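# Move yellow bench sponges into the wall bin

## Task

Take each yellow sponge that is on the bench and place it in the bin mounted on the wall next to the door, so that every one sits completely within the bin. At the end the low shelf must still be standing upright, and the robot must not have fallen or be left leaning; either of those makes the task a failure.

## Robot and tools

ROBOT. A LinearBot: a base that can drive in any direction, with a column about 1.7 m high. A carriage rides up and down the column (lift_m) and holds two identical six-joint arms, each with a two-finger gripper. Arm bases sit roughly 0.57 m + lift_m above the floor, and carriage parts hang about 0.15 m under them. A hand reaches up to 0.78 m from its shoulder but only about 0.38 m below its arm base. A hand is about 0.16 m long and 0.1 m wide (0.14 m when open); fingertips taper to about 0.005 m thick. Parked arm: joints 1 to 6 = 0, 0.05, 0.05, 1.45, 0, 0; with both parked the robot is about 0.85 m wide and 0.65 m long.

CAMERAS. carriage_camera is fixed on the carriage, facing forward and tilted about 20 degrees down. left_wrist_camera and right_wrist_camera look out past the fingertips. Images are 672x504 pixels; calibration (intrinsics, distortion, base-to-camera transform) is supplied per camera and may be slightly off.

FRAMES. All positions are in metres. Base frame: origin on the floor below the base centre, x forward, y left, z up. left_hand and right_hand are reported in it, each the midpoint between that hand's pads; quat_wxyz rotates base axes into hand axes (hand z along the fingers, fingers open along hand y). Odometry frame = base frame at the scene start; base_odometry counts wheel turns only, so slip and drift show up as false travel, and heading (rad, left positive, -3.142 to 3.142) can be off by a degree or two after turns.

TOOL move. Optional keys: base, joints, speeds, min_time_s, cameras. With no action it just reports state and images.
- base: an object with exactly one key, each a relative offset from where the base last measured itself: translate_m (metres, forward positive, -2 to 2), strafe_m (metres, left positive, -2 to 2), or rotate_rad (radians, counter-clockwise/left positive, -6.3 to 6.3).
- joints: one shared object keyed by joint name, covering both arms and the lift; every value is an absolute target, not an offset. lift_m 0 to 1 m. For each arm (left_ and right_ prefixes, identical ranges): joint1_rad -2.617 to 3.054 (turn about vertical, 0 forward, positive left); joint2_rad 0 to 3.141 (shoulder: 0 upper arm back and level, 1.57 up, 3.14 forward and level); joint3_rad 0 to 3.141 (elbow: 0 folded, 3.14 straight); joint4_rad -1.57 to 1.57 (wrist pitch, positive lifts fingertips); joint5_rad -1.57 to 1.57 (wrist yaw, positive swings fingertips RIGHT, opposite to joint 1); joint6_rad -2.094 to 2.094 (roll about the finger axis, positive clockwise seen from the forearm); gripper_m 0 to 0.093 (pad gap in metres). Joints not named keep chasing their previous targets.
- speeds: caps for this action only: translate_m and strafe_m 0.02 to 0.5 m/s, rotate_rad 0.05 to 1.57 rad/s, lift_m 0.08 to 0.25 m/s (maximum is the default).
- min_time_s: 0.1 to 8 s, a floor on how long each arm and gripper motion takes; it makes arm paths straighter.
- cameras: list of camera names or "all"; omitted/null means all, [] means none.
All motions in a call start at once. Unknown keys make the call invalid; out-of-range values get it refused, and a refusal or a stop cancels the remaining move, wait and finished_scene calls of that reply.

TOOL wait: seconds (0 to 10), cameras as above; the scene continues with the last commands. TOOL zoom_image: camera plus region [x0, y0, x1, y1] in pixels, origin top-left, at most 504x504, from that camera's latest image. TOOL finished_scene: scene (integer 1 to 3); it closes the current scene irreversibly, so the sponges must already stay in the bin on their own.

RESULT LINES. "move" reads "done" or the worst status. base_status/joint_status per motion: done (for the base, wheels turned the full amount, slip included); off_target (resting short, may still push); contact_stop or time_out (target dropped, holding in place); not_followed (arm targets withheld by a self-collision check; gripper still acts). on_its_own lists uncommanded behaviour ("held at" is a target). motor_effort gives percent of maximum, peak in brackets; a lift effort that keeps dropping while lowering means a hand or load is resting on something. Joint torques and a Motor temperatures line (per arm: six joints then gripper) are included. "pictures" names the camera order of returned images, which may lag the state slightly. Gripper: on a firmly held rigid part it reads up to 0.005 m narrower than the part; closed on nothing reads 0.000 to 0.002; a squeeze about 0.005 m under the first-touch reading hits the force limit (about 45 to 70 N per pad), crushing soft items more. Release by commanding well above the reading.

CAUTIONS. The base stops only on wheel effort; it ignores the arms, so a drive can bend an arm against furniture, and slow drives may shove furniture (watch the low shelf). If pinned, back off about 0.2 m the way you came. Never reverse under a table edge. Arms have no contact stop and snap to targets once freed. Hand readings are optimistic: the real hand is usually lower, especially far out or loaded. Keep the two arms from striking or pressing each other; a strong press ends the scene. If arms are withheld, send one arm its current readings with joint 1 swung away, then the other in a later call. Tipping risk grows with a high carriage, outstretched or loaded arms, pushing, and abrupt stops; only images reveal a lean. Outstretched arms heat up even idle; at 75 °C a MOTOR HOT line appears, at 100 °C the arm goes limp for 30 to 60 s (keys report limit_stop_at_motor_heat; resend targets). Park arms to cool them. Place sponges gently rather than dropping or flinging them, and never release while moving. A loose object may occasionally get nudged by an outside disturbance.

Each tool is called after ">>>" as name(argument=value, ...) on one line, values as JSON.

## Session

>>> move(cameras=["carriage_camera"])

Scene clock: 0.00 s.
Joint torques (N m): no reading
Motor temperatures (°C): left_arm=[26 40 32 28 27 26 28] | right_arm=[24 30 35 29 28 28 28]
base_odometry: x=+0.000 y=+0.000 heading=+0.000
base_status: not commanded
joint_positions: lift_m=+0.300 left_joint1_rad=+0.011 left_joint2_rad=+0.040 left_joint3_rad=+0.066 left_joint4_rad=+1.415 left_joint5_rad=-0.030 left_joint6_rad=+0.020 left_gripper_m=+0.09396 right_joint1_rad=-0.013 right_joint2_rad=+0.047 right_joint3_rad=+0.054 right_joint4_rad=+1.452 right_joint5_rad=+0.046 right_joint6_rad=+0.043 right_gripper_m=+0.09396
joint_status: not commanded
motor_effort: lift_m=+32 drive_wheels=+3
left_hand: x=+0.2575 y=+0.3050 z=+1.3148 quat_wxyz=(+0.998, -0.015, +0.065, +0.016) (m; base frame)
right_hand: x=+0.2541 y=-0.3078 z=+1.3127 quat_wxyz=(+0.998, +0.025, +0.055, +0.014) (m; base frame)
pictures: carriage_camera
camera_calibration:
carriage_camera: T_world_to_cam=[[-0.0304006, -0.99913, 0.0285537, -0.0279869], [-0.377475, -0.0149754, -0.925899, 1.25451], [0.925521, -0.0389262, -0.376692, 0.357995], [0, 0, 0, 1]] pos_world=[0.141365, 0.00475973, 1.2972]

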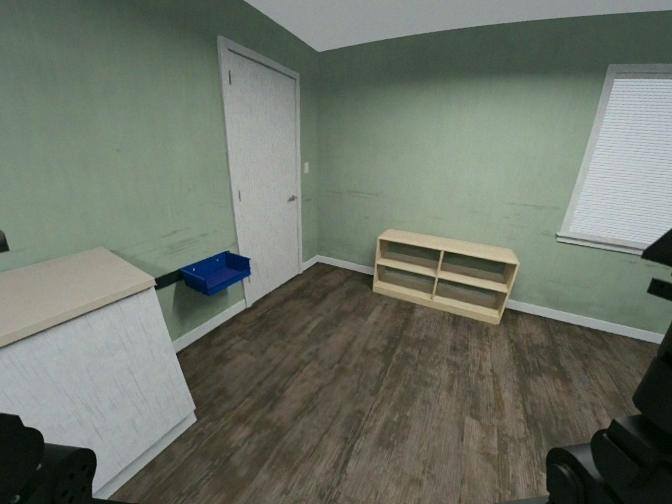

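>>> move(base={"rotate_rad": -2.06}, joints={"lift_m": 1.0}, cameras=["carriage_camera"])

Scene clock: 11.13 s.
Joint torques (N m): left_arm=[-0.18 4.96 4.4 -0.15 -0.06 -0.08] | right_arm=[-0.35 4.51 5.89 -0.18 0.02 0.06]
Motor temperatures (°C): left_arm=[26 40 32 28 27 26 28] | right_arm=[24 30 36 29 28 28 28]
move: done
base_odometry: x=+0.000 y=+0.000 heading=-2.060
base_status: done
joint_positions: lift_m=+0.997 left_joint1_rad=+0.011 left_joint2_rad=+0.040 left_joint3_rad=+0.066 left_joint4_rad=+1.413 left_joint5_rad=-0.030 left_joint6_rad=+0.020 left_gripper_m=+0.09397 right_joint1_rad=-0.013 right_joint2_rad=+0.047 right_joint3_rad=+0.054 right_joint4_rad=+1.452 right_joint5_rad=+0.046 right_joint6_rad=+0.043 right_gripper_m=+0.09397
joint_status: all done
joint sent to its limit — lift_m, upper limit.
motor_effort: lift_m=+33(40) drive_wheels=+7(18)
left_hand: x=+0.2578 y=+0.3050 z=+2.0122 quat_wxyz=(+0.998, -0.015, +0.066, +0.016) (m; base frame)
right_hand: x=+0.2541 y=-0.3078 z=+2.0101 quat_wxyz=(+0.998, +0.025, +0.055, +0.014) (m; base frame)
pictures: carriage_camera
camera_calibration:
carriage_camera: T_world_to_cam=[[-0.0304006, -0.99913, 0.0285537, -0.0479002], [-0.377475, -0.0149754, -0.925899, 1.90023], [0.925521, -0.0389262, -0.376692, 0.620699], [0, 0, 0, 1]] pos_world=[0.141365, 0.00475973, 1.9946]

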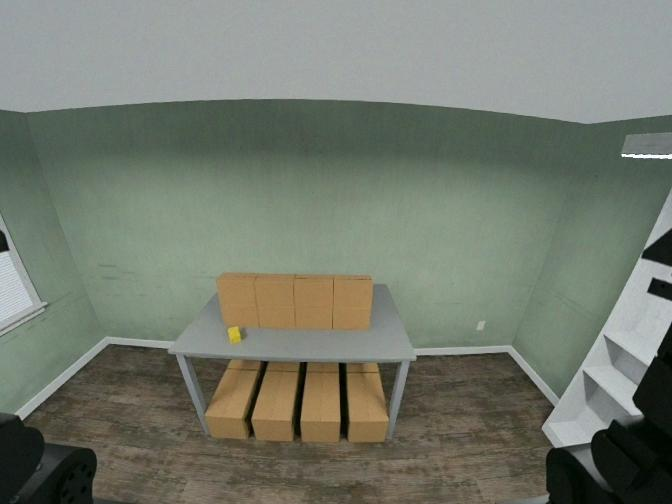

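>>> move(base={"strafe_m": 0.28}, speeds={"strafe_m": 0.3}, joints={"left_joint1_rad": 0, "left_joint2_rad": 2.6, "left_joint3_rad": 2.8, "left_joint4_rad": -1.2, "left_joint5_rad": 0, "left_joint6_rad": 0, "right_joint1_rad": 0, "right_joint2_rad": 2.6, "right_joint3_rad": 2.8, "right_joint4_rad": -1.2, "right_joint5_rad": 0, "right_joint6_rad": 0}, min_time_s=2.5, cameras=[])

>>> move(base={"translate_m": 0.76}, speeds={"translate_m": 0.25})

>>> zoom_image(camera="left_wrist_camera", region=[200, 60, 672, 400])

>>> zoom_image(camera="right_wrist_camera", region=[0, 60, 504, 400])

Scene clock: 36.37 s.
Joint torques (N m): left_arm=[-0.5 -16.39 7.23 1.36 0.01 -0.22] | right_arm=[0.03 -16.43 8.44 1.19 -0.06 -0.01]
Motor temperatures (°C): left_arm=[26 41 34 29 27 26 28] | right_arm=[24 31 38 30 28 28 28]
move: done
base_odometry: x=+0.247 y=-0.132 heading=-2.060
base_status: done
joint_positions: lift_m=+0.997 left_joint1_rad=+0.005 left_joint2_rad=+2.592 left_joint3_rad=+2.770 left_joint4_rad=-1.191 left_joint5_rad=-0.008 left_joint6_rad=+0.011 left_gripper_m=+0.09397 right_joint1_rad=-0.004 right_joint2_rad=+2.593 right_joint3_rad=+2.775 right_joint4_rad=-1.190 right_joint5_rad=+0.011 right_joint6_rad=+0.008 right_gripper_m=+0.09397
joint_status: all done
motor_effort: lift_m=+33(33) drive_wheels=-2(20)
left_hand: x=+0.8319 y=+0.3037 z=+1.7233 quat_wxyz=(+0.275, +0.002, +0.961, +0.006) (m; base frame)
right_hand: x=+0.8326 y=-0.3040 z=+1.7248 quat_wxyz=(+0.278, +0.007, +0.961, -0.005) (m; base frame)
pictures: none
No camera images: "cameras" was empty.

Scene clock: 40.70 s.
Joint torques (N m): left_arm=[-0.54 -16.4 7.3 1.43 0 -0.21] | right_arm=[0.08 -16.43 8.44 1.23 -0.05 -0.02]
Motor temperatures (°C): left_arm=[26 44 34 29 27 26 28] | right_arm=[24 33 38 30 28 28 28]
move: done
base_odometry: x=-0.110 y=-0.803 heading=-2.060
base_status: done
joint_positions: lift_m=+0.997 left_joint1_rad=+0.005 left_joint2_rad=+2.592 left_joint3_rad=+2.770 left_joint4_rad=-1.197 left_joint5_rad=-0.008 left_joint6_rad=+0.011 left_gripper_m=+0.09397 right_joint1_rad=-0.004 right_joint2_rad=+2.593 right_joint3_rad=+2.775 right_joint4_rad=-1.195 right_joint5_rad=+0.010 right_joint6_rad=+0.008 right_gripper_m=+0.09397
joint_status: not commanded
motor_effort: lift_m=+33(33) drive_wheels=-2(17)
left_hand: x=+0.8304 y=+0.3037 z=+1.7224 quat_wxyz=(+0.272, +0.002, +0.962, +0.006) (m; base frame)
right_hand: x=+0.8314 y=-0.3038 z=+1.7241 quat_wxyz=(+0.275, +0.007, +0.961, -0.004) (m; base frame)
pictures: carriage_camera, left_wrist_camera, right_wrist_camera
camera_calibration:
carriage_camera: T_world_to_cam=[[-0.0304006, -0.99913, 0.0285537, -0.0479007], [-0.377475, -0.0149754, -0.925899, 1.90025], [0.925521, -0.0389262, -0.376692, 0.620705], [0, 0, 0, 1]] pos_world=[0.141365, 0.00475973, 1.99462]
left_wrist_camera: T_world_to_cam=[[-0.0090676, -0.998916, -0.0456512, 0.396283], [-0.998584, 0.00665286, 0.0527722, 0.748311], [-0.0524113, 0.0460651, -0.997563, 1.87071], [0, 0, 0, 1]] pos_world=[0.848892, 0.304701, 1.84475]
right_wrist_camera: T_world_to_cam=[[0.0313772, -0.997882, 0.0569898, -0.441284], [-0.997362, -0.0275248, 0.0671692, 0.710521], [-0.0654583, -0.058947, -0.996113, 1.88083], [0, 0, 0, 1]] pos_world=[0.845609, -0.309923, 1.85094]

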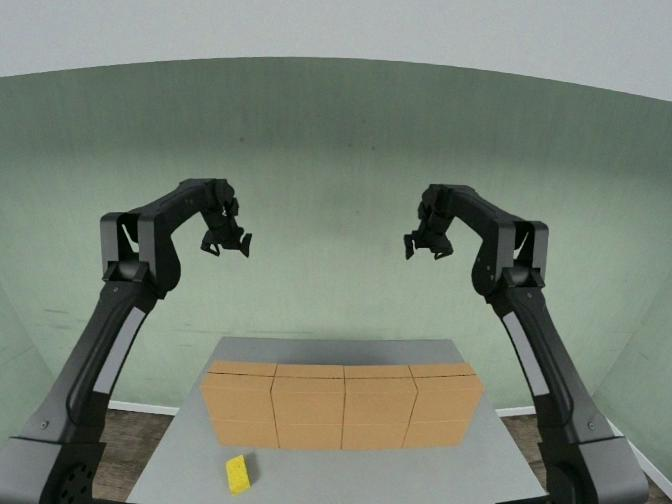

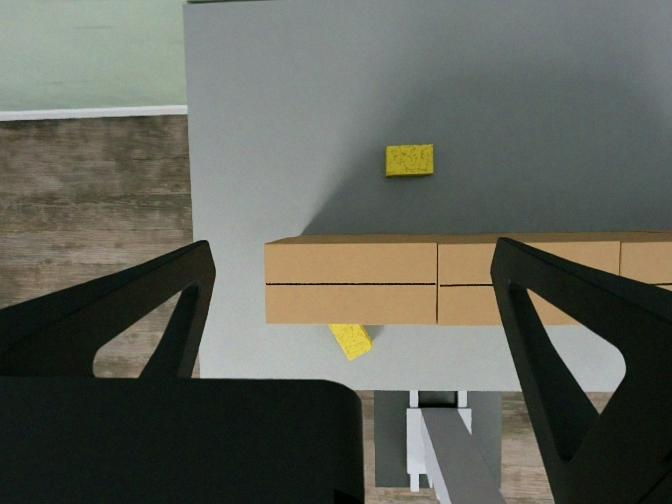

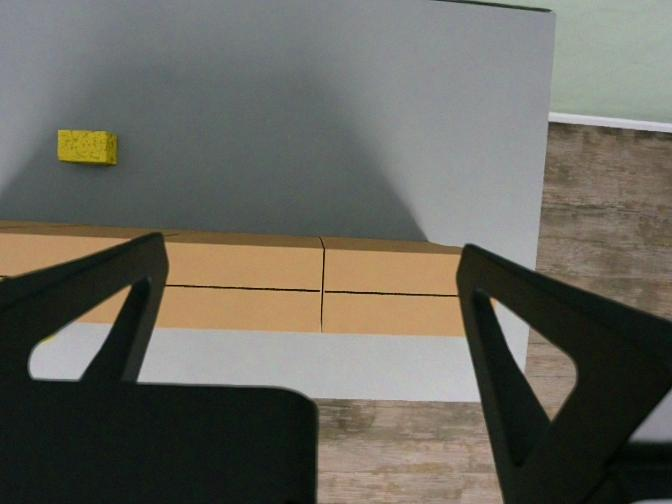

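Scaled by 1.068 from the camera's 672x504 image, which has a finer 960x720 frame.

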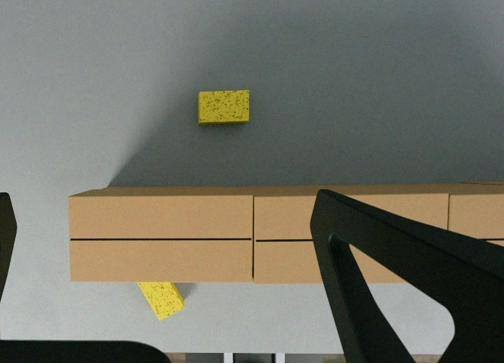

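Scaled by 1.000.

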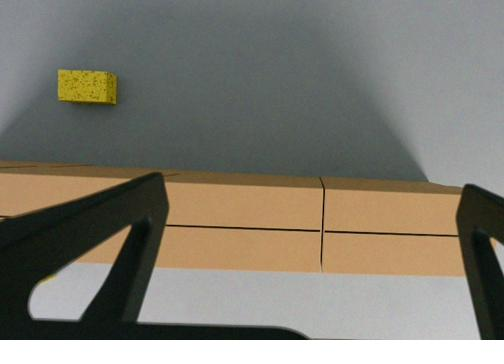

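>>> move(base={"translate_m": -0.05}, speeds={"translate_m": 0.15}, joints={"right_joint1_rad": 0.56, "right_joint2_rad": 1.693, "right_joint3_rad": 1.7, "right_joint4_rad": -0.86, "right_joint5_rad": 0, "right_joint6_rad": 0, "left_joint1_rad": 0, "left_joint2_rad": 0.05, "left_joint3_rad": 0.05, "left_joint4_rad": 1.45, "left_joint5_rad": 0, "left_joint6_rad": 0}, min_time_s=2.5, cameras=[])

>>> move(base={"strafe_m": 0.38}, speeds={"strafe_m": 0.25}, joints={"lift_m": 0.33}, cameras=["carriage_camera", "right_wrist_camera"])

Scene clock: 110.93 s.
Joint torques (N m): left_arm=[-0.47 4.07 3.25 -0.05 0.01 -0.21] | right_arm=[0.31 -13.64 6.52 1.62 -0.02 -0.01]
Motor temperatures (°C): left_arm=[26 63 38 32 27 26 28] | right_arm=[24 53 42 33 28 28 28]
move: done
base_odometry: x=-0.086 y=-0.759 heading=-2.060
base_status: done
joint_positions: lift_m=+0.997 left_joint1_rad=+0.005 left_joint2_rad=+0.056 left_joint3_rad=+0.062 left_joint4_rad=+1.438 left_joint5_rad=-0.008 left_joint6_rad=+0.011 left_gripper_m=+0.09397 right_joint1_rad=+0.554 right_joint2_rad=+1.727 right_joint3_rad=+1.704 right_joint4_rad=-0.878 right_joint5_rad=+0.007 right_joint6_rad=+0.007 right_gripper_m=+0.09397
joint_status: all done
motor_effort: lift_m=+33(33) drive_wheels=+2(11)
left_hand: x=+0.2580 y=+0.3010 z=+2.0118 quat_wxyz=(+0.998, -0.004, +0.063, +0.008) (m; base frame)
right_hand: x=+0.6179 y=-0.0586 z=+1.8141 quat_wxyz=(+0.317, -0.254, +0.910, +0.088) (m; base frame)
pictures: none
No camera images: "cameras" was empty.

Scene clock: 114.13 s.
Joint torques (N m): left_arm=[-0.47 4.48 3.66 -0.11 -0.04 -0.19] | right_arm=[-0.03 -11.55 7.27 1.56 -0.01 -0.01]
Motor temperatures (°C): left_arm=[26 61 38 31 27 26 28] | right_arm=[24 53 42 33 28 28 28]
move: done
base_odometry: x=+0.249 y=-0.938 heading=-2.060
base_status: done
joint_positions: lift_m=+0.330 left_joint1_rad=+0.004 left_joint2_rad=+0.052 left_joint3_rad=+0.057 left_joint4_rad=+1.443 left_joint5_rad=-0.004 left_joint6_rad=+0.010 left_gripper_m=+0.09397 right_joint1_rad=+0.557 right_joint2_rad=+1.708 right_joint3_rad=+1.695 right_joint4_rad=-0.869 right_joint5_rad=+0.007 right_joint6_rad=+0.007 right_gripper_m=+0.09397
joint_status: all done
motor_effort: lift_m=+30(31) drive_wheels=+0(15)
left_hand: x=+0.2571 y=+0.3003 z=+1.3435 quat_wxyz=(+0.998, -0.002, +0.061, +0.007) (m; base frame)
right_hand: x=+0.6155 y=-0.0582 z=+1.1529 quat_wxyz=(+0.325, -0.255, +0.906, +0.091) (m; base frame)
pictures: carriage_camera, right_wrist_camera
camera_calibration:
carriage_camera: T_world_to_cam=[[-0.0304006, -0.99913, 0.0285537, -0.0288476], [-0.377475, -0.0149754, -0.925899, 1.28242], [0.925521, -0.0389262, -0.376692, 0.36935], [0, 0, 0, 1]] pos_world=[0.141365, 0.00475973, 1.32735]
right_wrist_camera: T_world_to_cam=[[0.553486, -0.830744, 0.0593133, -0.471138], [-0.828392, -0.556486, -0.0639529, 0.556746], [0.0861355, -0.0137376, -0.996189, 1.22167], [0, 0, 0, 1]] pos_world=[0.616743, -0.0647908, 1.28056]

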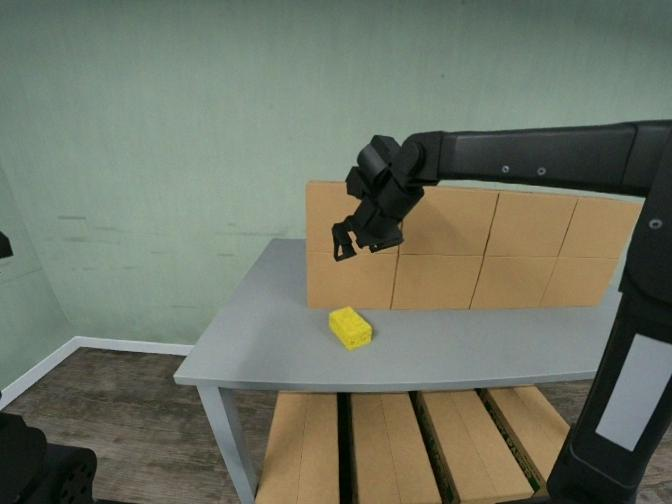

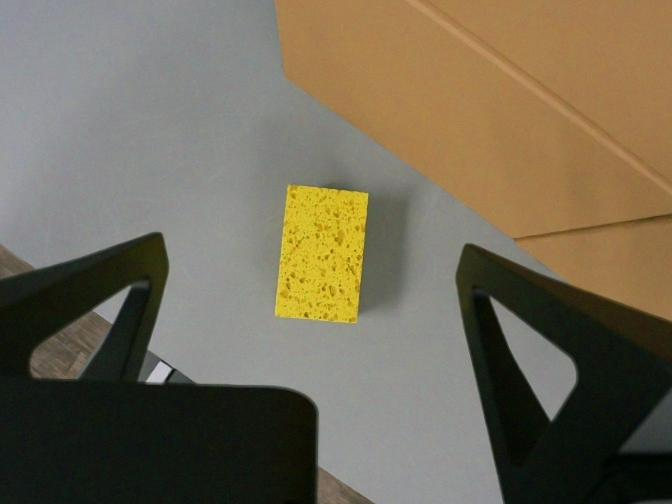

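>>> move(joints={"lift_m": 0.145}, speeds={"lift_m": 0.15}, cameras=["right_wrist_camera"])

Scene clock: 130.93 s.
Joint torques (N m): left_arm=[-0.42 4.6 3.63 -0.11 -0.04 -0.19] | right_arm=[-0.03 -11.49 7.32 1.54 -0.02 0]
Motor temperatures (°C): left_arm=[26 54 37 30 27 26 28] | right_arm=[24 50 44 35 28 28 28]
move: done
base_odometry: x=+0.249 y=-0.938 heading=-2.060
base_status: not commanded
joint_positions: lift_m=+0.145 left_joint1_rad=+0.004 left_joint2_rad=+0.051 left_joint3_rad=+0.057 left_joint4_rad=+1.444 left_joint5_rad=-0.004 left_joint6_rad=+0.010 left_gripper_m=+0.09397 right_joint1_rad=+0.557 right_joint2_rad=+1.708 right_joint3_rad=+1.695 right_joint4_rad=-0.867 right_joint5_rad=+0.007 right_joint6_rad=+0.007 right_gripper_m=+0.09397
joint_status: all done
motor_effort: lift_m=+30(32) drive_wheels=+0(1)
left_hand: x=+0.2569 y=+0.3003 z=+1.1583 quat_wxyz=(+0.998, -0.002, +0.061, +0.007) (m; base frame)
right_hand: x=+0.6158 y=-0.0580 z=+0.9682 quat_wxyz=(+0.326, -0.255, +0.906, +0.091) (m; base frame)
pictures: right_wrist_camera
camera_calibration:
right_wrist_camera: T_world_to_cam=[[0.55339, -0.830803, 0.0593714, -0.460187], [-0.828287, -0.55642, -0.0658551, 0.546993], [0.0877481, -0.012733, -0.996061, 1.03652], [0, 0, 0, 1]] pos_world=[0.616777, -0.0647695, 1.09578]

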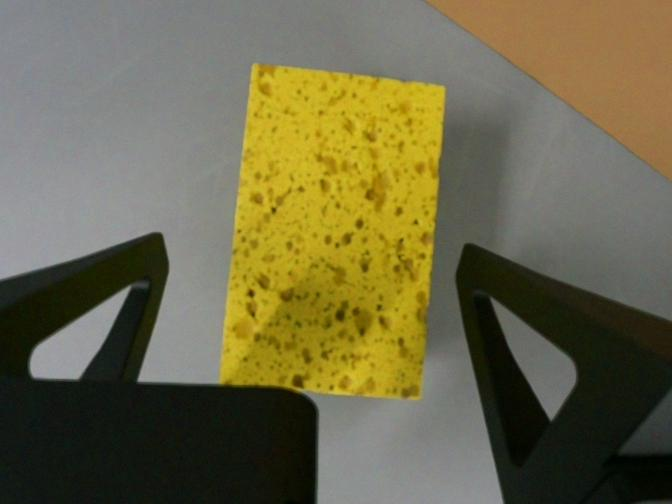

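>>> move(joints={"right_joint1_rad": 0.535, "right_joint6_rad": 0.07}, min_time_s=0.6, cameras=[])

>>> move(joints={"lift_m": 0.108}, speeds={"lift_m": 0.08}, cameras=["right_wrist_camera"])

>>> move(joints={"right_gripper_m": 0.05}, min_time_s=1.5, cameras=["right_wrist_camera"])

>>> move(joints={"lift_m": 0.45}, speeds={"lift_m": 0.15}, cameras=["right_wrist_camera", "carriage_camera"])

Scene clock: 139.87 s.
Joint torques (N m): left_arm=[-0.43 4.51 3.67 -0.11 -0.04 -0.21] | right_arm=[-0.92 -11.52 7.32 1.54 -0.01 0.13]
Motor temperatures (°C): left_arm=[26 52 37 29 27 26 28] | right_arm=[24 48 44 36 28 28 28]
move: done
base_odometry: x=+0.249 y=-0.938 heading=-2.060
base_status: not commanded
joint_positions: lift_m=+0.145 left_joint1_rad=+0.004 left_joint2_rad=+0.051 left_joint3_rad=+0.057 left_joint4_rad=+1.444 left_joint5_rad=-0.004 left_joint6_rad=+0.010 left_gripper_m=+0.09397 right_joint1_rad=+0.541 right_joint2_rad=+1.708 right_joint3_rad=+1.695 right_joint4_rad=-0.867 right_joint5_rad=+0.007 right_joint6_rad=+0.061 right_gripper_m=+0.09397
joint_status: all done
motor_effort: lift_m=+30(30) drive_wheels=+1(1)
left_hand: x=+0.2569 y=+0.3003 z=+1.1583 quat_wxyz=(+0.998, -0.002, +0.061, +0.007) (m; base frame)
right_hand: x=+0.6196 y=-0.0643 z=+0.9682 quat_wxyz=(+0.324, -0.223, +0.914, +0.097) (m; base frame)
pictures: none
No camera images: "cameras" was empty.

Scene clock: 140.70 s.
Joint torques (N m): left_arm=[-0.43 4.51 3.63 -0.11 -0.04 -0.2] | right_arm=[-0.92 -11.45 7.31 1.52 -0.02 0.14]
Motor temperatures (°C): left_arm=[26 52 37 29 27 26 28] | right_arm=[24 48 44 36 28 28 28]
move: done
base_odometry: x=+0.249 y=-0.938 heading=-2.060
base_status: not commanded
joint_positions: lift_m=+0.108 left_joint1_rad=+0.004 left_joint2_rad=+0.051 left_joint3_rad=+0.057 left_joint4_rad=+1.445 left_joint5_rad=-0.004 left_joint6_rad=+0.010 left_gripper_m=+0.09397 right_joint1_rad=+0.541 right_joint2_rad=+1.707 right_joint3_rad=+1.695 right_joint4_rad=-0.863 right_joint5_rad=+0.007 right_joint6_rad=+0.062 right_gripper_m=+0.09397
joint_status: all done
motor_effort: lift_m=+29(31) drive_wheels=+0(1)
left_hand: x=+0.2567 y=+0.3003 z=+1.1214 quat_wxyz=(+0.998, -0.002, +0.060, +0.007) (m; base frame)
right_hand: x=+0.6202 y=-0.0639 z=+0.9322 quat_wxyz=(+0.326, -0.222, +0.914, +0.098) (m; base frame)
pictures: right_wrist_camera
camera_calibration:
right_wrist_camera: T_world_to_cam=[[0.504594, -0.863013, 0.0243582, -0.404571], [-0.860172, -0.504953, -0.0715952, 0.573405], [0.0740873, 0.0151742, -0.997136, 1.01153], [0, 0, 0, 1]] pos_world=[0.62243, -0.0749563, 1.05954]

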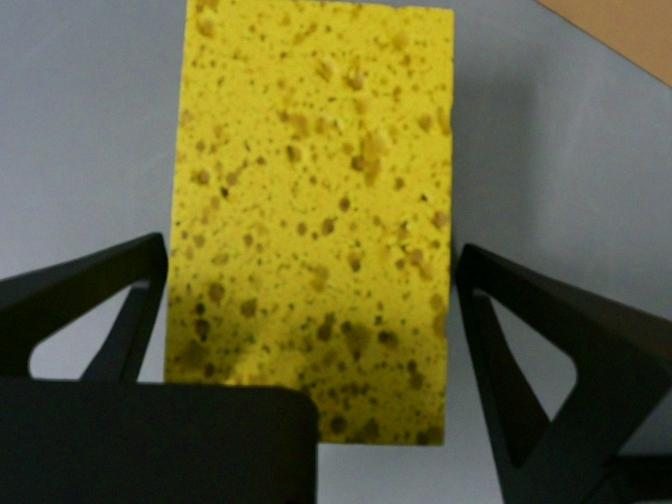

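Scene clock: 142.50 s.
Joint torques (N m): left_arm=[-0.46 4.57 3.71 -0.12 -0.04 -0.21] | right_arm=[-0.92 -11.44 7.34 1.51 -0.02 0.14]
Motor temperatures (°C): left_arm=[26 51 37 29 27 26 28] | right_arm=[24 48 44 36 28 28 28]
move: off_target
base_odometry: x=+0.249 y=-0.938 heading=-2.060
base_status: not commanded
joint_positions: lift_m=+0.108 left_joint1_rad=+0.004 left_joint2_rad=+0.051 left_joint3_rad=+0.057 left_joint4_rad=+1.445 left_joint5_rad=-0.004 left_joint6_rad=+0.010 left_gripper_m=+0.09397 right_joint1_rad=+0.541 right_joint2_rad=+1.707 right_joint3_rad=+1.695 right_joint4_rad=-0.863 right_joint5_rad=+0.007 right_joint6_rad=+0.062 right_gripper_m=+0.05883
joint_status: right_gripper_m off_target (ended at +0.05886, target +0.05000)
motor_effort: lift_m=+29(29) drive_wheels=+0(1)
left_hand: x=+0.2567 y=+0.3003 z=+1.1214 quat_wxyz=(+0.998, -0.002, +0.060, +0.007) (m; base frame)
right_hand: x=+0.6202 y=-0.0639 z=+0.9322 quat_wxyz=(+0.326, -0.222, +0.914, +0.098) (m; base frame)
pictures: right_wrist_camera
camera_calibration:
right_wrist_camera: T_world_to_cam=[[0.504344, -0.863166, 0.0241138, -0.404198], [-0.860329, -0.504686, -0.0715952, 0.573519], [0.0739684, 0.0153628, -0.997142, 1.01162], [0, 0, 0, 1]] pos_world=[0.622442, -0.0749838, 1.05953]

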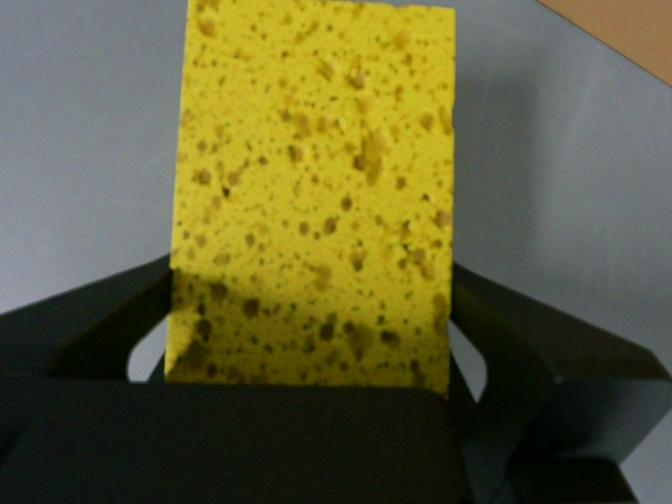

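Scene clock: 145.20 s.
Joint torques (N m): left_arm=[-0.53 4.6 3.66 -0.11 -0.04 -0.2] | right_arm=[-0.94 -11.51 7.43 1.52 -0.02 0.13]
Motor temperatures (°C): left_arm=[26 51 37 29 27 26 28] | right_arm=[24 48 44 36 28 28 28]
move: done
base_odometry: x=+0.249 y=-0.938 heading=-2.060
base_status: not commanded
joint_positions: lift_m=+0.450 left_joint1_rad=+0.004 left_joint2_rad=+0.051 left_joint3_rad=+0.057 left_joint4_rad=+1.445 left_joint5_rad=-0.004 left_joint6_rad=+0.010 left_gripper_m=+0.09397 right_joint1_rad=+0.541 right_joint2_rad=+1.707 right_joint3_rad=+1.694 right_joint4_rad=-0.865 right_joint5_rad=+0.007 right_joint6_rad=+0.063 right_gripper_m=+0.05883
joint_status: all done
motor_effort: lift_m=+32(40) drive_wheels=+0(1)
left_hand: x=+0.2565 y=+0.3003 z=+1.4632 quat_wxyz=(+0.998, -0.002, +0.060, +0.007) (m; base frame)
right_hand: x=+0.6196 y=-0.0643 z=+1.2731 quat_wxyz=(+0.325, -0.222, +0.914, +0.098) (m; base frame)
pictures: carriage_camera, right_wrist_camera
camera_calibration:
carriage_camera: T_world_to_cam=[[-0.0304006, -0.99913, 0.0285537, -0.0322694], [-0.377475, -0.0149754, -0.925899, 1.39338], [0.925521, -0.0389262, -0.376692, 0.414492], [0, 0, 0, 1]] pos_world=[0.141365, 0.00475973, 1.44718]
right_wrist_camera: T_world_to_cam=[[0.503922, -0.863425, 0.023674, -0.411621], [-0.86087, -0.504289, -0.0677898, 0.592786], [0.0704699, 0.0137805, -0.997419, 1.35398], [0, 0, 0, 1]] pos_world=[0.622321, -0.0751267, 1.40042]

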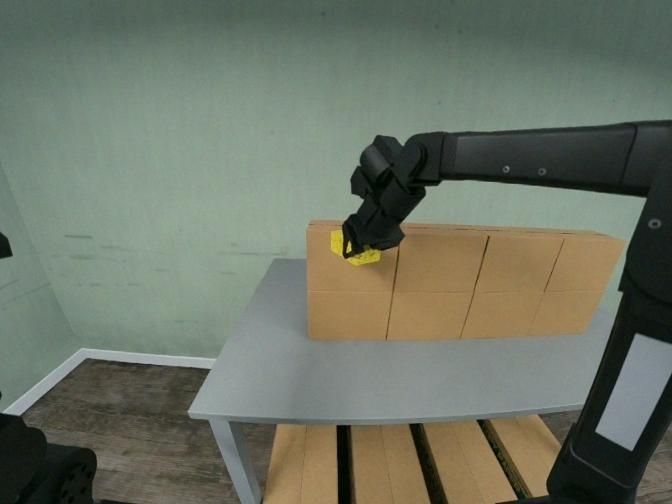

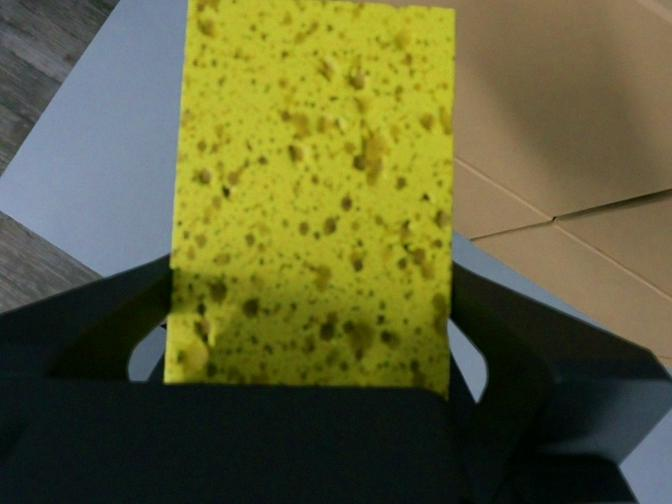

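>>> move(base={"translate_m": -0.25}, speeds={"translate_m": 0.25}, joints={"right_joint1_rad": 0, "right_joint2_rad": 0.3, "right_joint3_rad": 0.4, "right_joint4_rad": 0.9, "right_joint6_rad": 0}, min_time_s=2, cameras=[])

>>> move(base={"strafe_m": 0.75}, speeds={"strafe_m": 0.4}, cameras=[])

>>> move(base={"rotate_rad": -1.571}, speeds={"rotate_rad": 0.9}, cameras=["carriage_camera"])

Scene clock: 167.83 s.
Joint torques (N m): left_arm=[-0.42 4.62 3.7 -0.2 -0.05 -0.2] | right_arm=[-1.05 2.59 5.75 0.96 -0.03 -0.02]
Motor temperatures (°C): left_arm=[26 47 36 28 27 26 27] | right_arm=[24 46 43 37 28 28 29]
move: done
base_odometry: x=+0.367 y=-0.717 heading=-2.060
base_status: done
joint_positions: lift_m=+0.450 left_joint1_rad=+0.004 left_joint2_rad=+0.051 left_joint3_rad=+0.057 left_joint4_rad=+1.449 left_joint5_rad=-0.004 left_joint6_rad=+0.010 left_gripper_m=+0.09397 right_joint1_rad=+0.007 right_joint2_rad=+0.304 right_joint3_rad=+0.403 right_joint4_rad=+0.881 right_joint5_rad=+0.007 right_joint6_rad=+0.008 right_gripper_m=+0.05881
joint_status: all done
motor_effort: lift_m=+32(32) drive_wheels=+0(15)
left_hand: x=+0.2554 y=+0.3003 z=+1.4633 quat_wxyz=(+0.998, -0.002, +0.058, +0.007) (m; base frame)
right_hand: x=+0.3690 y=-0.2996 z=+1.5113 quat_wxyz=(+0.957, +0.003, +0.291, +0.006) (m; base frame)
pictures: none
No camera images: "cameras" was empty.

Scene clock: 171.73 s.
Joint torques (N m): left_arm=[-0.46 4.62 3.73 -0.2 -0.05 -0.19] | right_arm=[-1.06 2.58 5.74 0.93 -0.02 -0.01]
Motor temperatures (°C): left_arm=[26 47 36 28 27 26 27] | right_arm=[24 45 43 36 28 28 29]
move: done
base_odometry: x=+1.029 y=-1.069 heading=-2.060
base_status: done
joint_positions: lift_m=+0.450 left_joint1_rad=+0.003 left_joint2_rad=+0.051 left_joint3_rad=+0.057 left_joint4_rad=+1.449 left_joint5_rad=-0.004 left_joint6_rad=+0.010 left_gripper_m=+0.09397 right_joint1_rad=+0.007 right_joint2_rad=+0.304 right_joint3_rad=+0.403 right_joint4_rad=+0.884 right_joint5_rad=+0.005 right_joint6_rad=+0.008 right_gripper_m=+0.05881
joint_status: not commanded
motor_effort: lift_m=+32(32) drive_wheels=+0(15)
left_hand: x=+0.2554 y=+0.3002 z=+1.4633 quat_wxyz=(+0.998, -0.002, +0.058, +0.007) (m; base frame)
right_hand: x=+0.3683 y=-0.2993 z=+1.5117 quat_wxyz=(+0.957, +0.003, +0.290, +0.006) (m; base frame)
pictures: none
No camera images: "cameras" was empty.

Scene clock: 174.90 s.
Joint torques (N m): left_arm=[-0.38 4.63 3.7 -0.19 -0.04 -0.21] | right_arm=[-1.05 2.59 5.82 0.87 -0.01 -0.01]
Motor temperatures (°C): left_arm=[26 46 36 28 27 26 27] | right_arm=[24 44 42 36 28 28 30]
move: done
base_odometry: x=+1.029 y=-1.069 heading=+2.653
base_status: done
joint_positions: lift_m=+0.450 left_joint1_rad=+0.003 left_joint2_rad=+0.051 left_joint3_rad=+0.057 left_joint4_rad=+1.450 left_joint5_rad=-0.004 left_joint6_rad=+0.010 left_gripper_m=+0.09398 right_joint1_rad=+0.007 right_joint2_rad=+0.304 right_joint3_rad=+0.402 right_joint4_rad=+0.888 right_joint5_rad=+0.005 right_joint6_rad=+0.007 right_gripper_m=+0.05880
joint_status: not commanded
motor_effort: lift_m=+32(32) drive_wheels=+8(15)
left_hand: x=+0.2553 y=+0.3002 z=+1.4633 quat_wxyz=(+0.998, -0.002, +0.058, +0.007) (m; base frame)
right_hand: x=+0.3675 y=-0.2993 z=+1.5122 quat_wxyz=(+0.958, +0.002, +0.288, +0.006) (m; base frame)
pictures: carriage_camera
camera_calibration:
carriage_camera: T_world_to_cam=[[-0.0304006, -0.99913, 0.0285537, -0.0322694], [-0.377475, -0.0149754, -0.925899, 1.39338], [0.925521, -0.0389262, -0.376692, 0.414491], [0, 0, 0, 1]] pos_world=[0.141365, 0.00475973, 1.44718]

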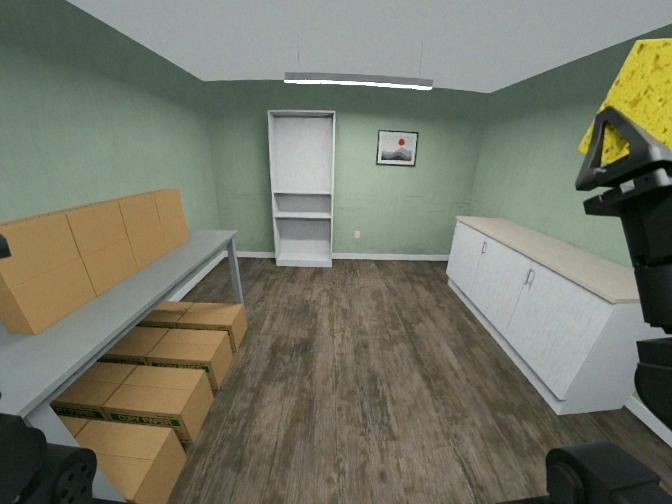

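>>> move(base={"strafe_m": 1.0}, speeds={"strafe_m": 0.3}, cameras=["carriage_camera"])

Scene clock: 188.70 s.
Joint torques (N m): left_arm=[-0.35 4.64 3.64 -0.19 -0.04 -0.19] | right_arm=[-1.06 2.61 5.79 0.87 0 -0.01]
Motor temperatures (°C): left_arm=[26 45 36 28 27 26 27] | right_arm=[24 41 42 35 28 28 30]
move: done
base_odometry: x=+0.558 y=-1.952 heading=+2.652
base_status: done
joint_positions: lift_m=+0.450 left_joint1_rad=+0.003 left_joint2_rad=+0.051 left_joint3_rad=+0.057 left_joint4_rad=+1.450 left_joint5_rad=-0.003 left_joint6_rad=+0.010 left_gripper_m=+0.09398 right_joint1_rad=+0.007 right_joint2_rad=+0.304 right_joint3_rad=+0.402 right_joint4_rad=+0.888 right_joint5_rad=+0.004 right_joint6_rad=+0.007 right_gripper_m=+0.05880
joint_status: not commanded
motor_effort: lift_m=+32(32) drive_wheels=-3(19)
left_hand: x=+0.2553 y=+0.3001 z=+1.4633 quat_wxyz=(+0.998, -0.001, +0.058, +0.007) (m; base frame)
right_hand: x=+0.3675 y=-0.2992 z=+1.5122 quat_wxyz=(+0.958, +0.002, +0.288, +0.006) (m; base frame)
pictures: carriage_camera
camera_calibration:
carriage_camera: T_world_to_cam=[[-0.0304006, -0.99913, 0.0285537, -0.0322694], [-0.377475, -0.0149754, -0.925899, 1.39338], [0.925521, -0.0389262, -0.376692, 0.414491], [0, 0, 0, 1]] pos_world=[0.141365, 0.00475973, 1.44718]

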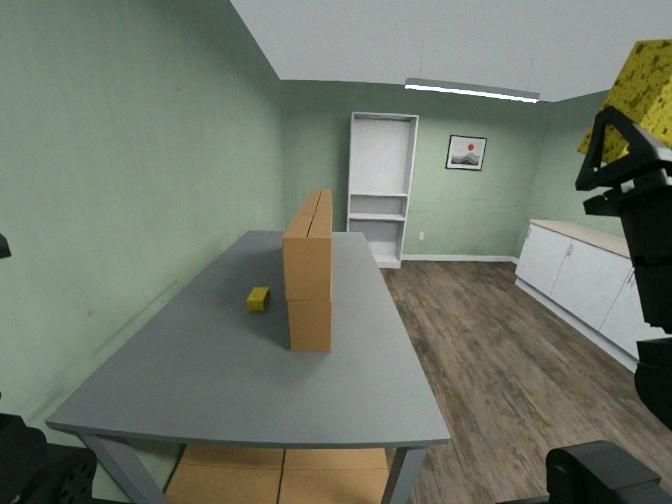

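>>> move(base={"translate_m": 0.03}, speeds={"translate_m": 0.1}, joints={"lift_m": 0.5, "left_joint1_rad": -0.05, "left_joint2_rad": 2.497, "left_joint3_rad": 1.856, "left_joint4_rad": -0.08, "left_joint5_rad": 0, "left_joint6_rad": 0}, min_time_s=3, cameras=["carriage_camera", "left_wrist_camera"])

Scene clock: 206.73 s.
Joint torques (N m): left_arm=[-0.69 -16.21 7.71 1.8 -0.06 -0.19] | right_arm=[-1.03 2.91 6.24 0.81 0 -0.01]
Motor temperatures (°C): left_arm=[26 45 36 29 27 26 27] | right_arm=[24 39 41 34 28 28 30]
move: done
base_odometry: x=+0.532 y=-1.938 heading=+2.652
base_status: done
joint_positions: lift_m=+0.500 left_joint1_rad=-0.043 left_joint2_rad=+2.489 left_joint3_rad=+1.825 left_joint4_rad=-0.072 left_joint5_rad=-0.003 left_joint6_rad=+0.010 left_gripper_m=+0.09398 right_joint1_rad=+0.007 right_joint2_rad=+0.301 right_joint3_rad=+0.397 right_joint4_rad=+0.894 right_joint5_rad=+0.004 right_joint6_rad=+0.007 right_gripper_m=+0.05880
joint_status: all done
motor_effort: lift_m=+33(39) drive_wheels=+6(11)
left_hand: x=+0.8673 y=+0.2723 z=+1.0859 quat_wxyz=(+0.405, +0.024, +0.914, -0.005) (m; base frame)
right_hand: x=+0.3668 y=-0.2992 z=+1.5612 quat_wxyz=(+0.958, +0.002, +0.286, +0.006) (m; base frame)
pictures: carriage_camera, left_wrist_camera
camera_calibration:
carriage_camera: T_world_to_cam=[[-0.0304006, -0.99913, 0.0285537, -0.0336947], [-0.377475, -0.0149754, -0.925899, 1.4396], [0.925521, -0.0389262, -0.376692, 0.433295], [0, 0, 0, 1]] pos_world=[0.141365, 0.00475973, 1.4971]
left_wrist_camera: T_world_to_cam=[[-0.0468312, -0.997979, -0.0429596, 0.365752], [-0.971841, 0.0554631, -0.229018, 1.08847], [0.230938, 0.0310247, -0.972474, 0.970185], [0, 0, 0, 1]] pos_world=[0.850893, 0.274543, 1.20847]

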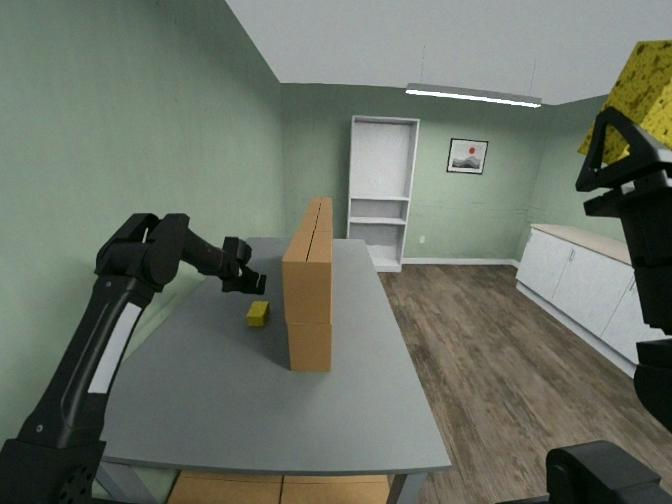

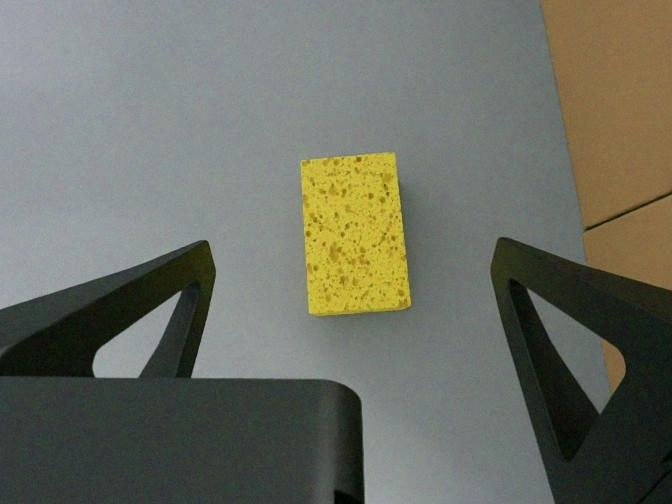

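>>> move(base={"translate_m": 0.04}, speeds={"translate_m": 0.1}, joints={"left_joint1_rad": -0.06, "lift_m": 0.39}, cameras=["left_wrist_camera"])

Scene clock: 224.40 s.
Joint torques (N m): left_arm=[-0.58 -17.84 6.94 1.91 -0.05 -0.2] | right_arm=[-1.06 2.92 6.58 0.84 0.01 -0.01]
Motor temperatures (°C): left_arm=[26 55 39 32 27 26 27] | right_arm=[24 37 41 33 28 28 30]
move: done
base_odometry: x=+0.497 y=-1.919 heading=+2.653
base_status: done
joint_positions: lift_m=+0.390 left_joint1_rad=-0.056 left_joint2_rad=+2.505 left_joint3_rad=+1.835 left_joint4_rad=-0.085 left_joint5_rad=-0.003 left_joint6_rad=+0.010 left_gripper_m=+0.09398 right_joint1_rad=+0.007 right_joint2_rad=+0.300 right_joint3_rad=+0.393 right_joint4_rad=+0.893 right_joint5_rad=+0.004 right_joint6_rad=+0.007 right_gripper_m=+0.05880
joint_status: all done
motor_effort: lift_m=+30(30) drive_wheels=+6(13)
left_hand: x=+0.8657 y=+0.2643 z=+0.9680 quat_wxyz=(+0.397, +0.030, +0.917, -0.008) (m; base frame)
right_hand: x=+0.3682 y=-0.2992 z=+1.4497 quat_wxyz=(+0.957, +0.002, +0.289, +0.006) (m; base frame)
pictures: left_wrist_camera
camera_calibration:
left_wrist_camera: T_world_to_cam=[[-0.0602078, -0.997264, -0.0428797, 0.363938], [-0.97525, 0.0679259, -0.210413, 1.04197], [0.21275, 0.02915, -0.976672, 0.876443], [0, 0, 0, 1]] pos_world=[0.851634, 0.266617, 1.09085]

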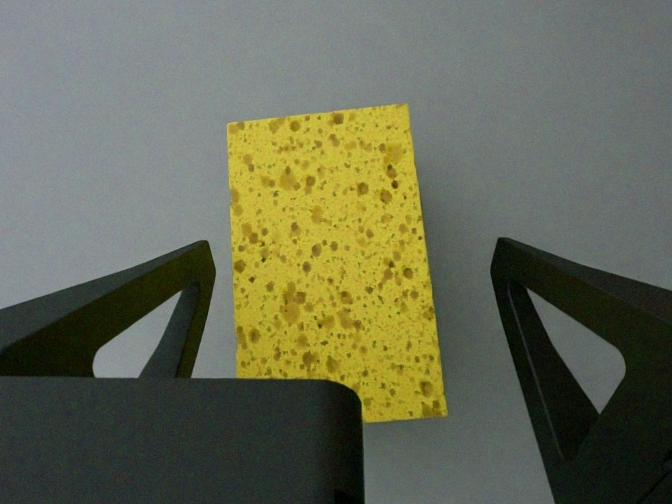

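>>> move(joints={"left_joint1_rad": -0.035, "lift_m": 0.355}, speeds={"lift_m": 0.08}, min_time_s=0.6, cameras=["left_wrist_camera"])

>>> move(joints={"left_gripper_m": 0.05}, min_time_s=1.5, cameras=["left_wrist_camera"])

>>> move(joints={"lift_m": 0.55}, speeds={"lift_m": 0.15}, cameras=["left_wrist_camera", "carriage_camera"])

Scene clock: 234.67 s.
Joint torques (N m): left_arm=[0.18 -17.94 6.87 1.86 -0.09 -0.17] | right_arm=[-1.06 2.91 6.63 0.83 0 -0.02]
Motor temperatures (°C): left_arm=[26 63 40 32 27 26 27] | right_arm=[24 36 42 33 28 28 30]
move: done
base_odometry: x=+0.497 y=-1.919 heading=+2.653
base_status: not commanded
joint_positions: lift_m=+0.355 left_joint1_rad=-0.040 left_joint2_rad=+2.505 left_joint3_rad=+1.836 left_joint4_rad=-0.080 left_joint5_rad=+0.001 left_joint6_rad=+0.008 left_gripper_m=+0.09398 right_joint1_rad=+0.007 right_joint2_rad=+0.300 right_joint3_rad=+0.393 right_joint4_rad=+0.893 right_joint5_rad=+0.004 right_joint6_rad=+0.007 right_gripper_m=+0.05880
joint_status: all done
motor_effort: lift_m=+29(30) drive_wheels=+6(6)
left_hand: x=+0.8674 y=+0.2737 z=+0.9345 quat_wxyz=(+0.400, +0.022, +0.916, -0.007) (m; base frame)
right_hand: x=+0.3681 y=-0.2992 z=+1.4149 quat_wxyz=(+0.957, +0.002, +0.289, +0.006) (m; base frame)
pictures: left_wrist_camera
camera_calibration:
left_wrist_camera: T_world_to_cam=[[-0.0452888, -0.998216, -0.0388987, 0.355547], [-0.974793, 0.0526746, -0.216804, 1.04565], [0.218467, 0.0280993, -0.97544, 0.837272], [0, 0, 0, 1]] pos_world=[0.852482, 0.276307, 1.05724]

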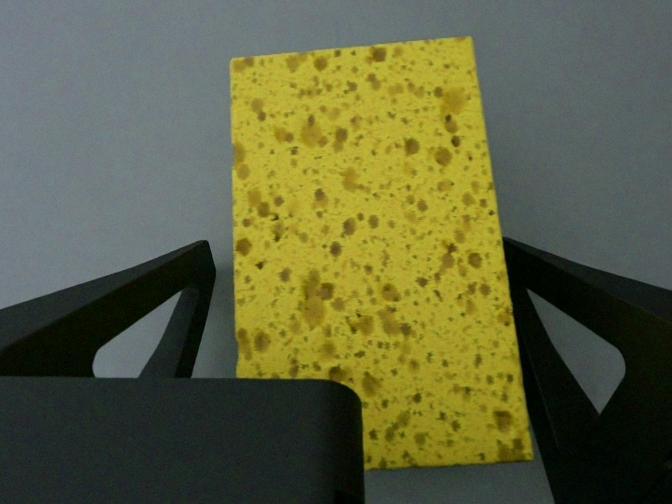

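Scene clock: 236.47 s.
Joint torques (N m): left_arm=[0.23 -17.91 6.87 1.85 -0.08 -0.17] | right_arm=[-1.05 2.92 6.61 0.83 0 -0.01]
Motor temperatures (°C): left_arm=[26 64 40 32 27 26 28] | right_arm=[24 36 42 33 28 28 30]
move: off_target
base_odometry: x=+0.497 y=-1.919 heading=+2.653
base_status: not commanded
joint_positions: lift_m=+0.355 left_joint1_rad=-0.040 left_joint2_rad=+2.505 left_joint3_rad=+1.836 left_joint4_rad=-0.080 left_joint5_rad=+0.001 left_joint6_rad=+0.008 left_gripper_m=+0.05875 right_joint1_rad=+0.007 right_joint2_rad=+0.300 right_joint3_rad=+0.393 right_joint4_rad=+0.893 right_joint5_rad=+0.004 right_joint6_rad=+0.007 right_gripper_m=+0.05880
joint_status: left_gripper_m off_target (ended at +0.05878, target +0.05000)
motor_effort: lift_m=+29(29) drive_wheels=+6(6)
left_hand: x=+0.8674 y=+0.2737 z=+0.9345 quat_wxyz=(+0.400, +0.022, +0.916, -0.007) (m; base frame)
right_hand: x=+0.3681 y=-0.2992 z=+1.4149 quat_wxyz=(+0.957, +0.002, +0.289, +0.006) (m; base frame)
pictures: left_wrist_camera
camera_calibration:
left_wrist_camera: T_world_to_cam=[[-0.0452888, -0.998216, -0.0388987, 0.355547], [-0.974793, 0.0526746, -0.216804, 1.04565], [0.218467, 0.0280993, -0.97544, 0.837272], [0, 0, 0, 1]] pos_world=[0.852482, 0.276307, 1.05724]

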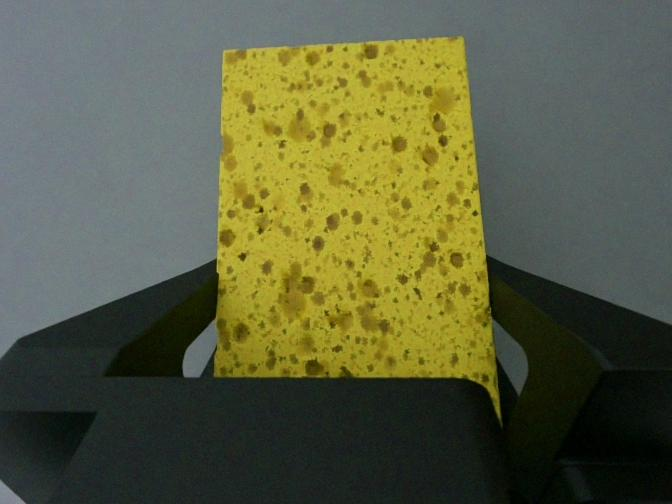

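Scene clock: 238.20 s.
Joint torques (N m): left_arm=[0.16 -18 6.71 1.87 -0.08 -0.16] | right_arm=[-1.03 2.95 6.63 0.83 0 -0.01]
Motor temperatures (°C): left_arm=[26 64 40 32 27 26 28] | right_arm=[24 36 42 33 28 28 30]
move: done
base_odometry: x=+0.497 y=-1.919 heading=+2.653
base_status: not commanded
joint_positions: lift_m=+0.550 left_joint1_rad=-0.040 left_joint2_rad=+2.506 left_joint3_rad=+1.837 left_joint4_rad=-0.082 left_joint5_rad=+0.001 left_joint6_rad=+0.008 left_gripper_m=+0.05875 right_joint1_rad=+0.007 right_joint2_rad=+0.300 right_joint3_rad=+0.393 right_joint4_rad=+0.894 right_joint5_rad=+0.004 right_joint6_rad=+0.007 right_gripper_m=+0.05880
joint_status: all done
motor_effort: lift_m=+32(40) drive_wheels=+6(6)
left_hand: x=+0.8671 y=+0.2737 z=+1.1285 quat_wxyz=(+0.399, +0.022, +0.917, -0.007) (m; base frame)
right_hand: x=+0.3679 y=-0.2992 z=+1.6097 quat_wxyz=(+0.958, +0.002, +0.288, +0.006) (m; base frame)
pictures: carriage_camera, left_wrist_camera
camera_calibration:
carriage_camera: T_world_to_cam=[[-0.0304006, -0.99913, 0.0285537, -0.0351235], [-0.377475, -0.0149754, -0.925899, 1.48593], [0.925521, -0.0389262, -0.376692, 0.452145], [0, 0, 0, 1]] pos_world=[0.141365, 0.00475973, 1.54714]
left_wrist_camera: T_world_to_cam=[[-0.0453778, -0.998213, -0.0388865, 0.363155], [-0.975286, 0.0526944, -0.21457, 1.08538], [0.216235, 0.0281888, -0.975934, 1.02903], [0, 0, 0, 1]] pos_world=[0.852519, 0.276305, 1.25128]

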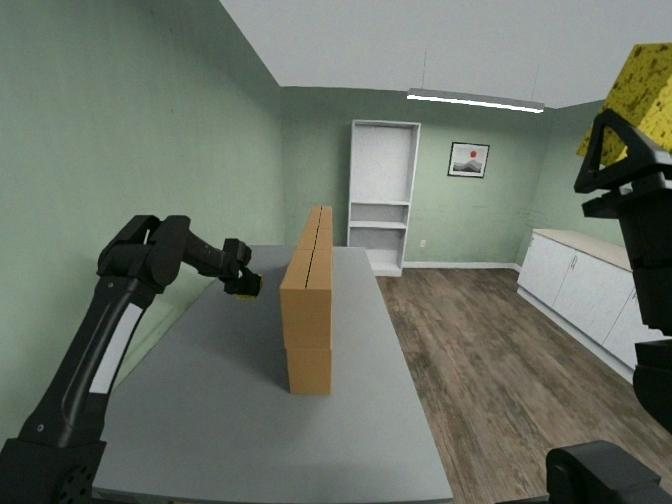

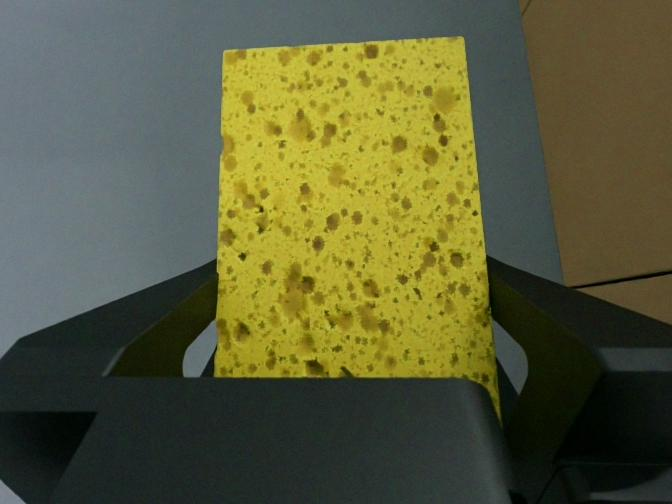

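>>> move(base={"translate_m": -0.3}, speeds={"translate_m": 0.3}, joints={"left_joint1_rad": 0, "left_joint2_rad": 0.3, "left_joint3_rad": 0.4, "left_joint4_rad": 0.9, "left_joint6_rad": 0, "lift_m": 0.4}, min_time_s=2.5, cameras=[])

>>> move(base={"rotate_rad": -1.571}, speeds={"rotate_rad": 0.9}, cameras=["carriage_camera"])

Scene clock: 270.93 s.
Joint torques (N m): left_arm=[0.35 2.86 3.77 0.97 -0.1 -0.18] | right_arm=[-1.05 2.92 6.58 0.79 -0.01 -0.01]
Motor temperatures (°C): left_arm=[26 68 39 33 27 26 29] | right_arm=[24 35 42 33 28 28 31]
move: done
base_odometry: x=+0.761 y=-2.060 heading=+2.653
base_status: done
joint_positions: lift_m=+0.400 left_joint1_rad=-0.007 left_joint2_rad=+0.305 left_joint3_rad=+0.412 left_joint4_rad=+0.885 left_joint5_rad=+0.001 left_joint6_rad=+0.008 left_gripper_m=+0.05874 right_joint1_rad=+0.007 right_joint2_rad=+0.300 right_joint3_rad=+0.393 right_joint4_rad=+0.896 right_joint5_rad=+0.004 right_joint6_rad=+0.007 right_gripper_m=+0.05880
joint_status: all done
motor_effort: lift_m=+30(32) drive_wheels=+2(19)
left_hand: x=+0.3657 y=+0.2983 z=+1.4655 quat_wxyz=(+0.958, +0.003, +0.285, +0.000) (m; base frame)
right_hand: x=+0.3675 y=-0.2991 z=+1.4602 quat_wxyz=(+0.958, +0.002, +0.287, +0.006) (m; base frame)
pictures: none
No camera images: "cameras" was empty.

Scene clock: 274.10 s.
Joint torques (N m): left_arm=[0.42 2.97 3.75 0.93 -0.08 -0.14] | right_arm=[-1.03 2.92 6.63 0.8 0.01 -0.01]
Motor temperatures (°C): left_arm=[26 66 39 33 27 26 29] | right_arm=[24 35 43 33 28 28 31]
move: done
base_odometry: x=+0.761 y=-2.060 heading=+1.082
base_status: done
joint_positions: lift_m=+0.400 left_joint1_rad=-0.007 left_joint2_rad=+0.305 left_joint3_rad=+0.412 left_joint4_rad=+0.891 left_joint5_rad=+0.001 left_joint6_rad=+0.008 left_gripper_m=+0.05872 right_joint1_rad=+0.007 right_joint2_rad=+0.300 right_joint3_rad=+0.393 right_joint4_rad=+0.896 right_joint5_rad=+0.004 right_joint6_rad=+0.007 right_gripper_m=+0.05878
joint_status: not commanded
motor_effort: lift_m=+30(30) drive_wheels=+8(15)
left_hand: x=+0.3646 y=+0.2984 z=+1.4663 quat_wxyz=(+0.959, +0.002, +0.282, +0.000) (m; base frame)
right_hand: x=+0.3675 y=-0.2991 z=+1.4602 quat_wxyz=(+0.958, +0.002, +0.287, +0.006) (m; base frame)
pictures: carriage_camera
camera_calibration:
carriage_camera: T_world_to_cam=[[-0.0304006, -0.99913, 0.0285537, -0.0308464], [-0.377475, -0.0149754, -0.925899, 1.34724], [0.925521, -0.0389262, -0.376692, 0.395719], [0, 0, 0, 1]] pos_world=[0.141365, 0.00475973, 1.39735]

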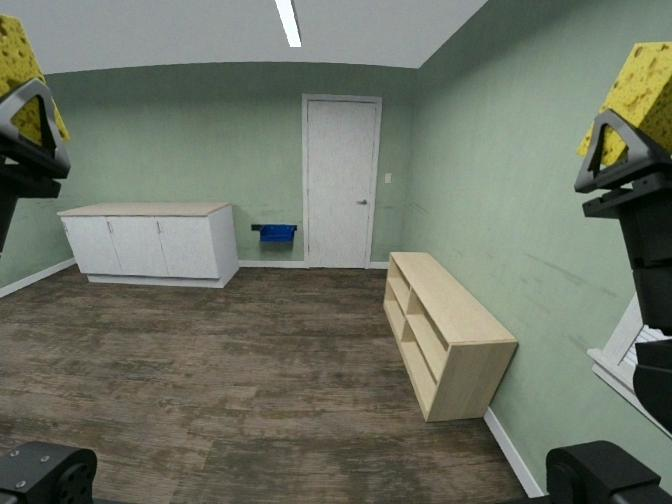

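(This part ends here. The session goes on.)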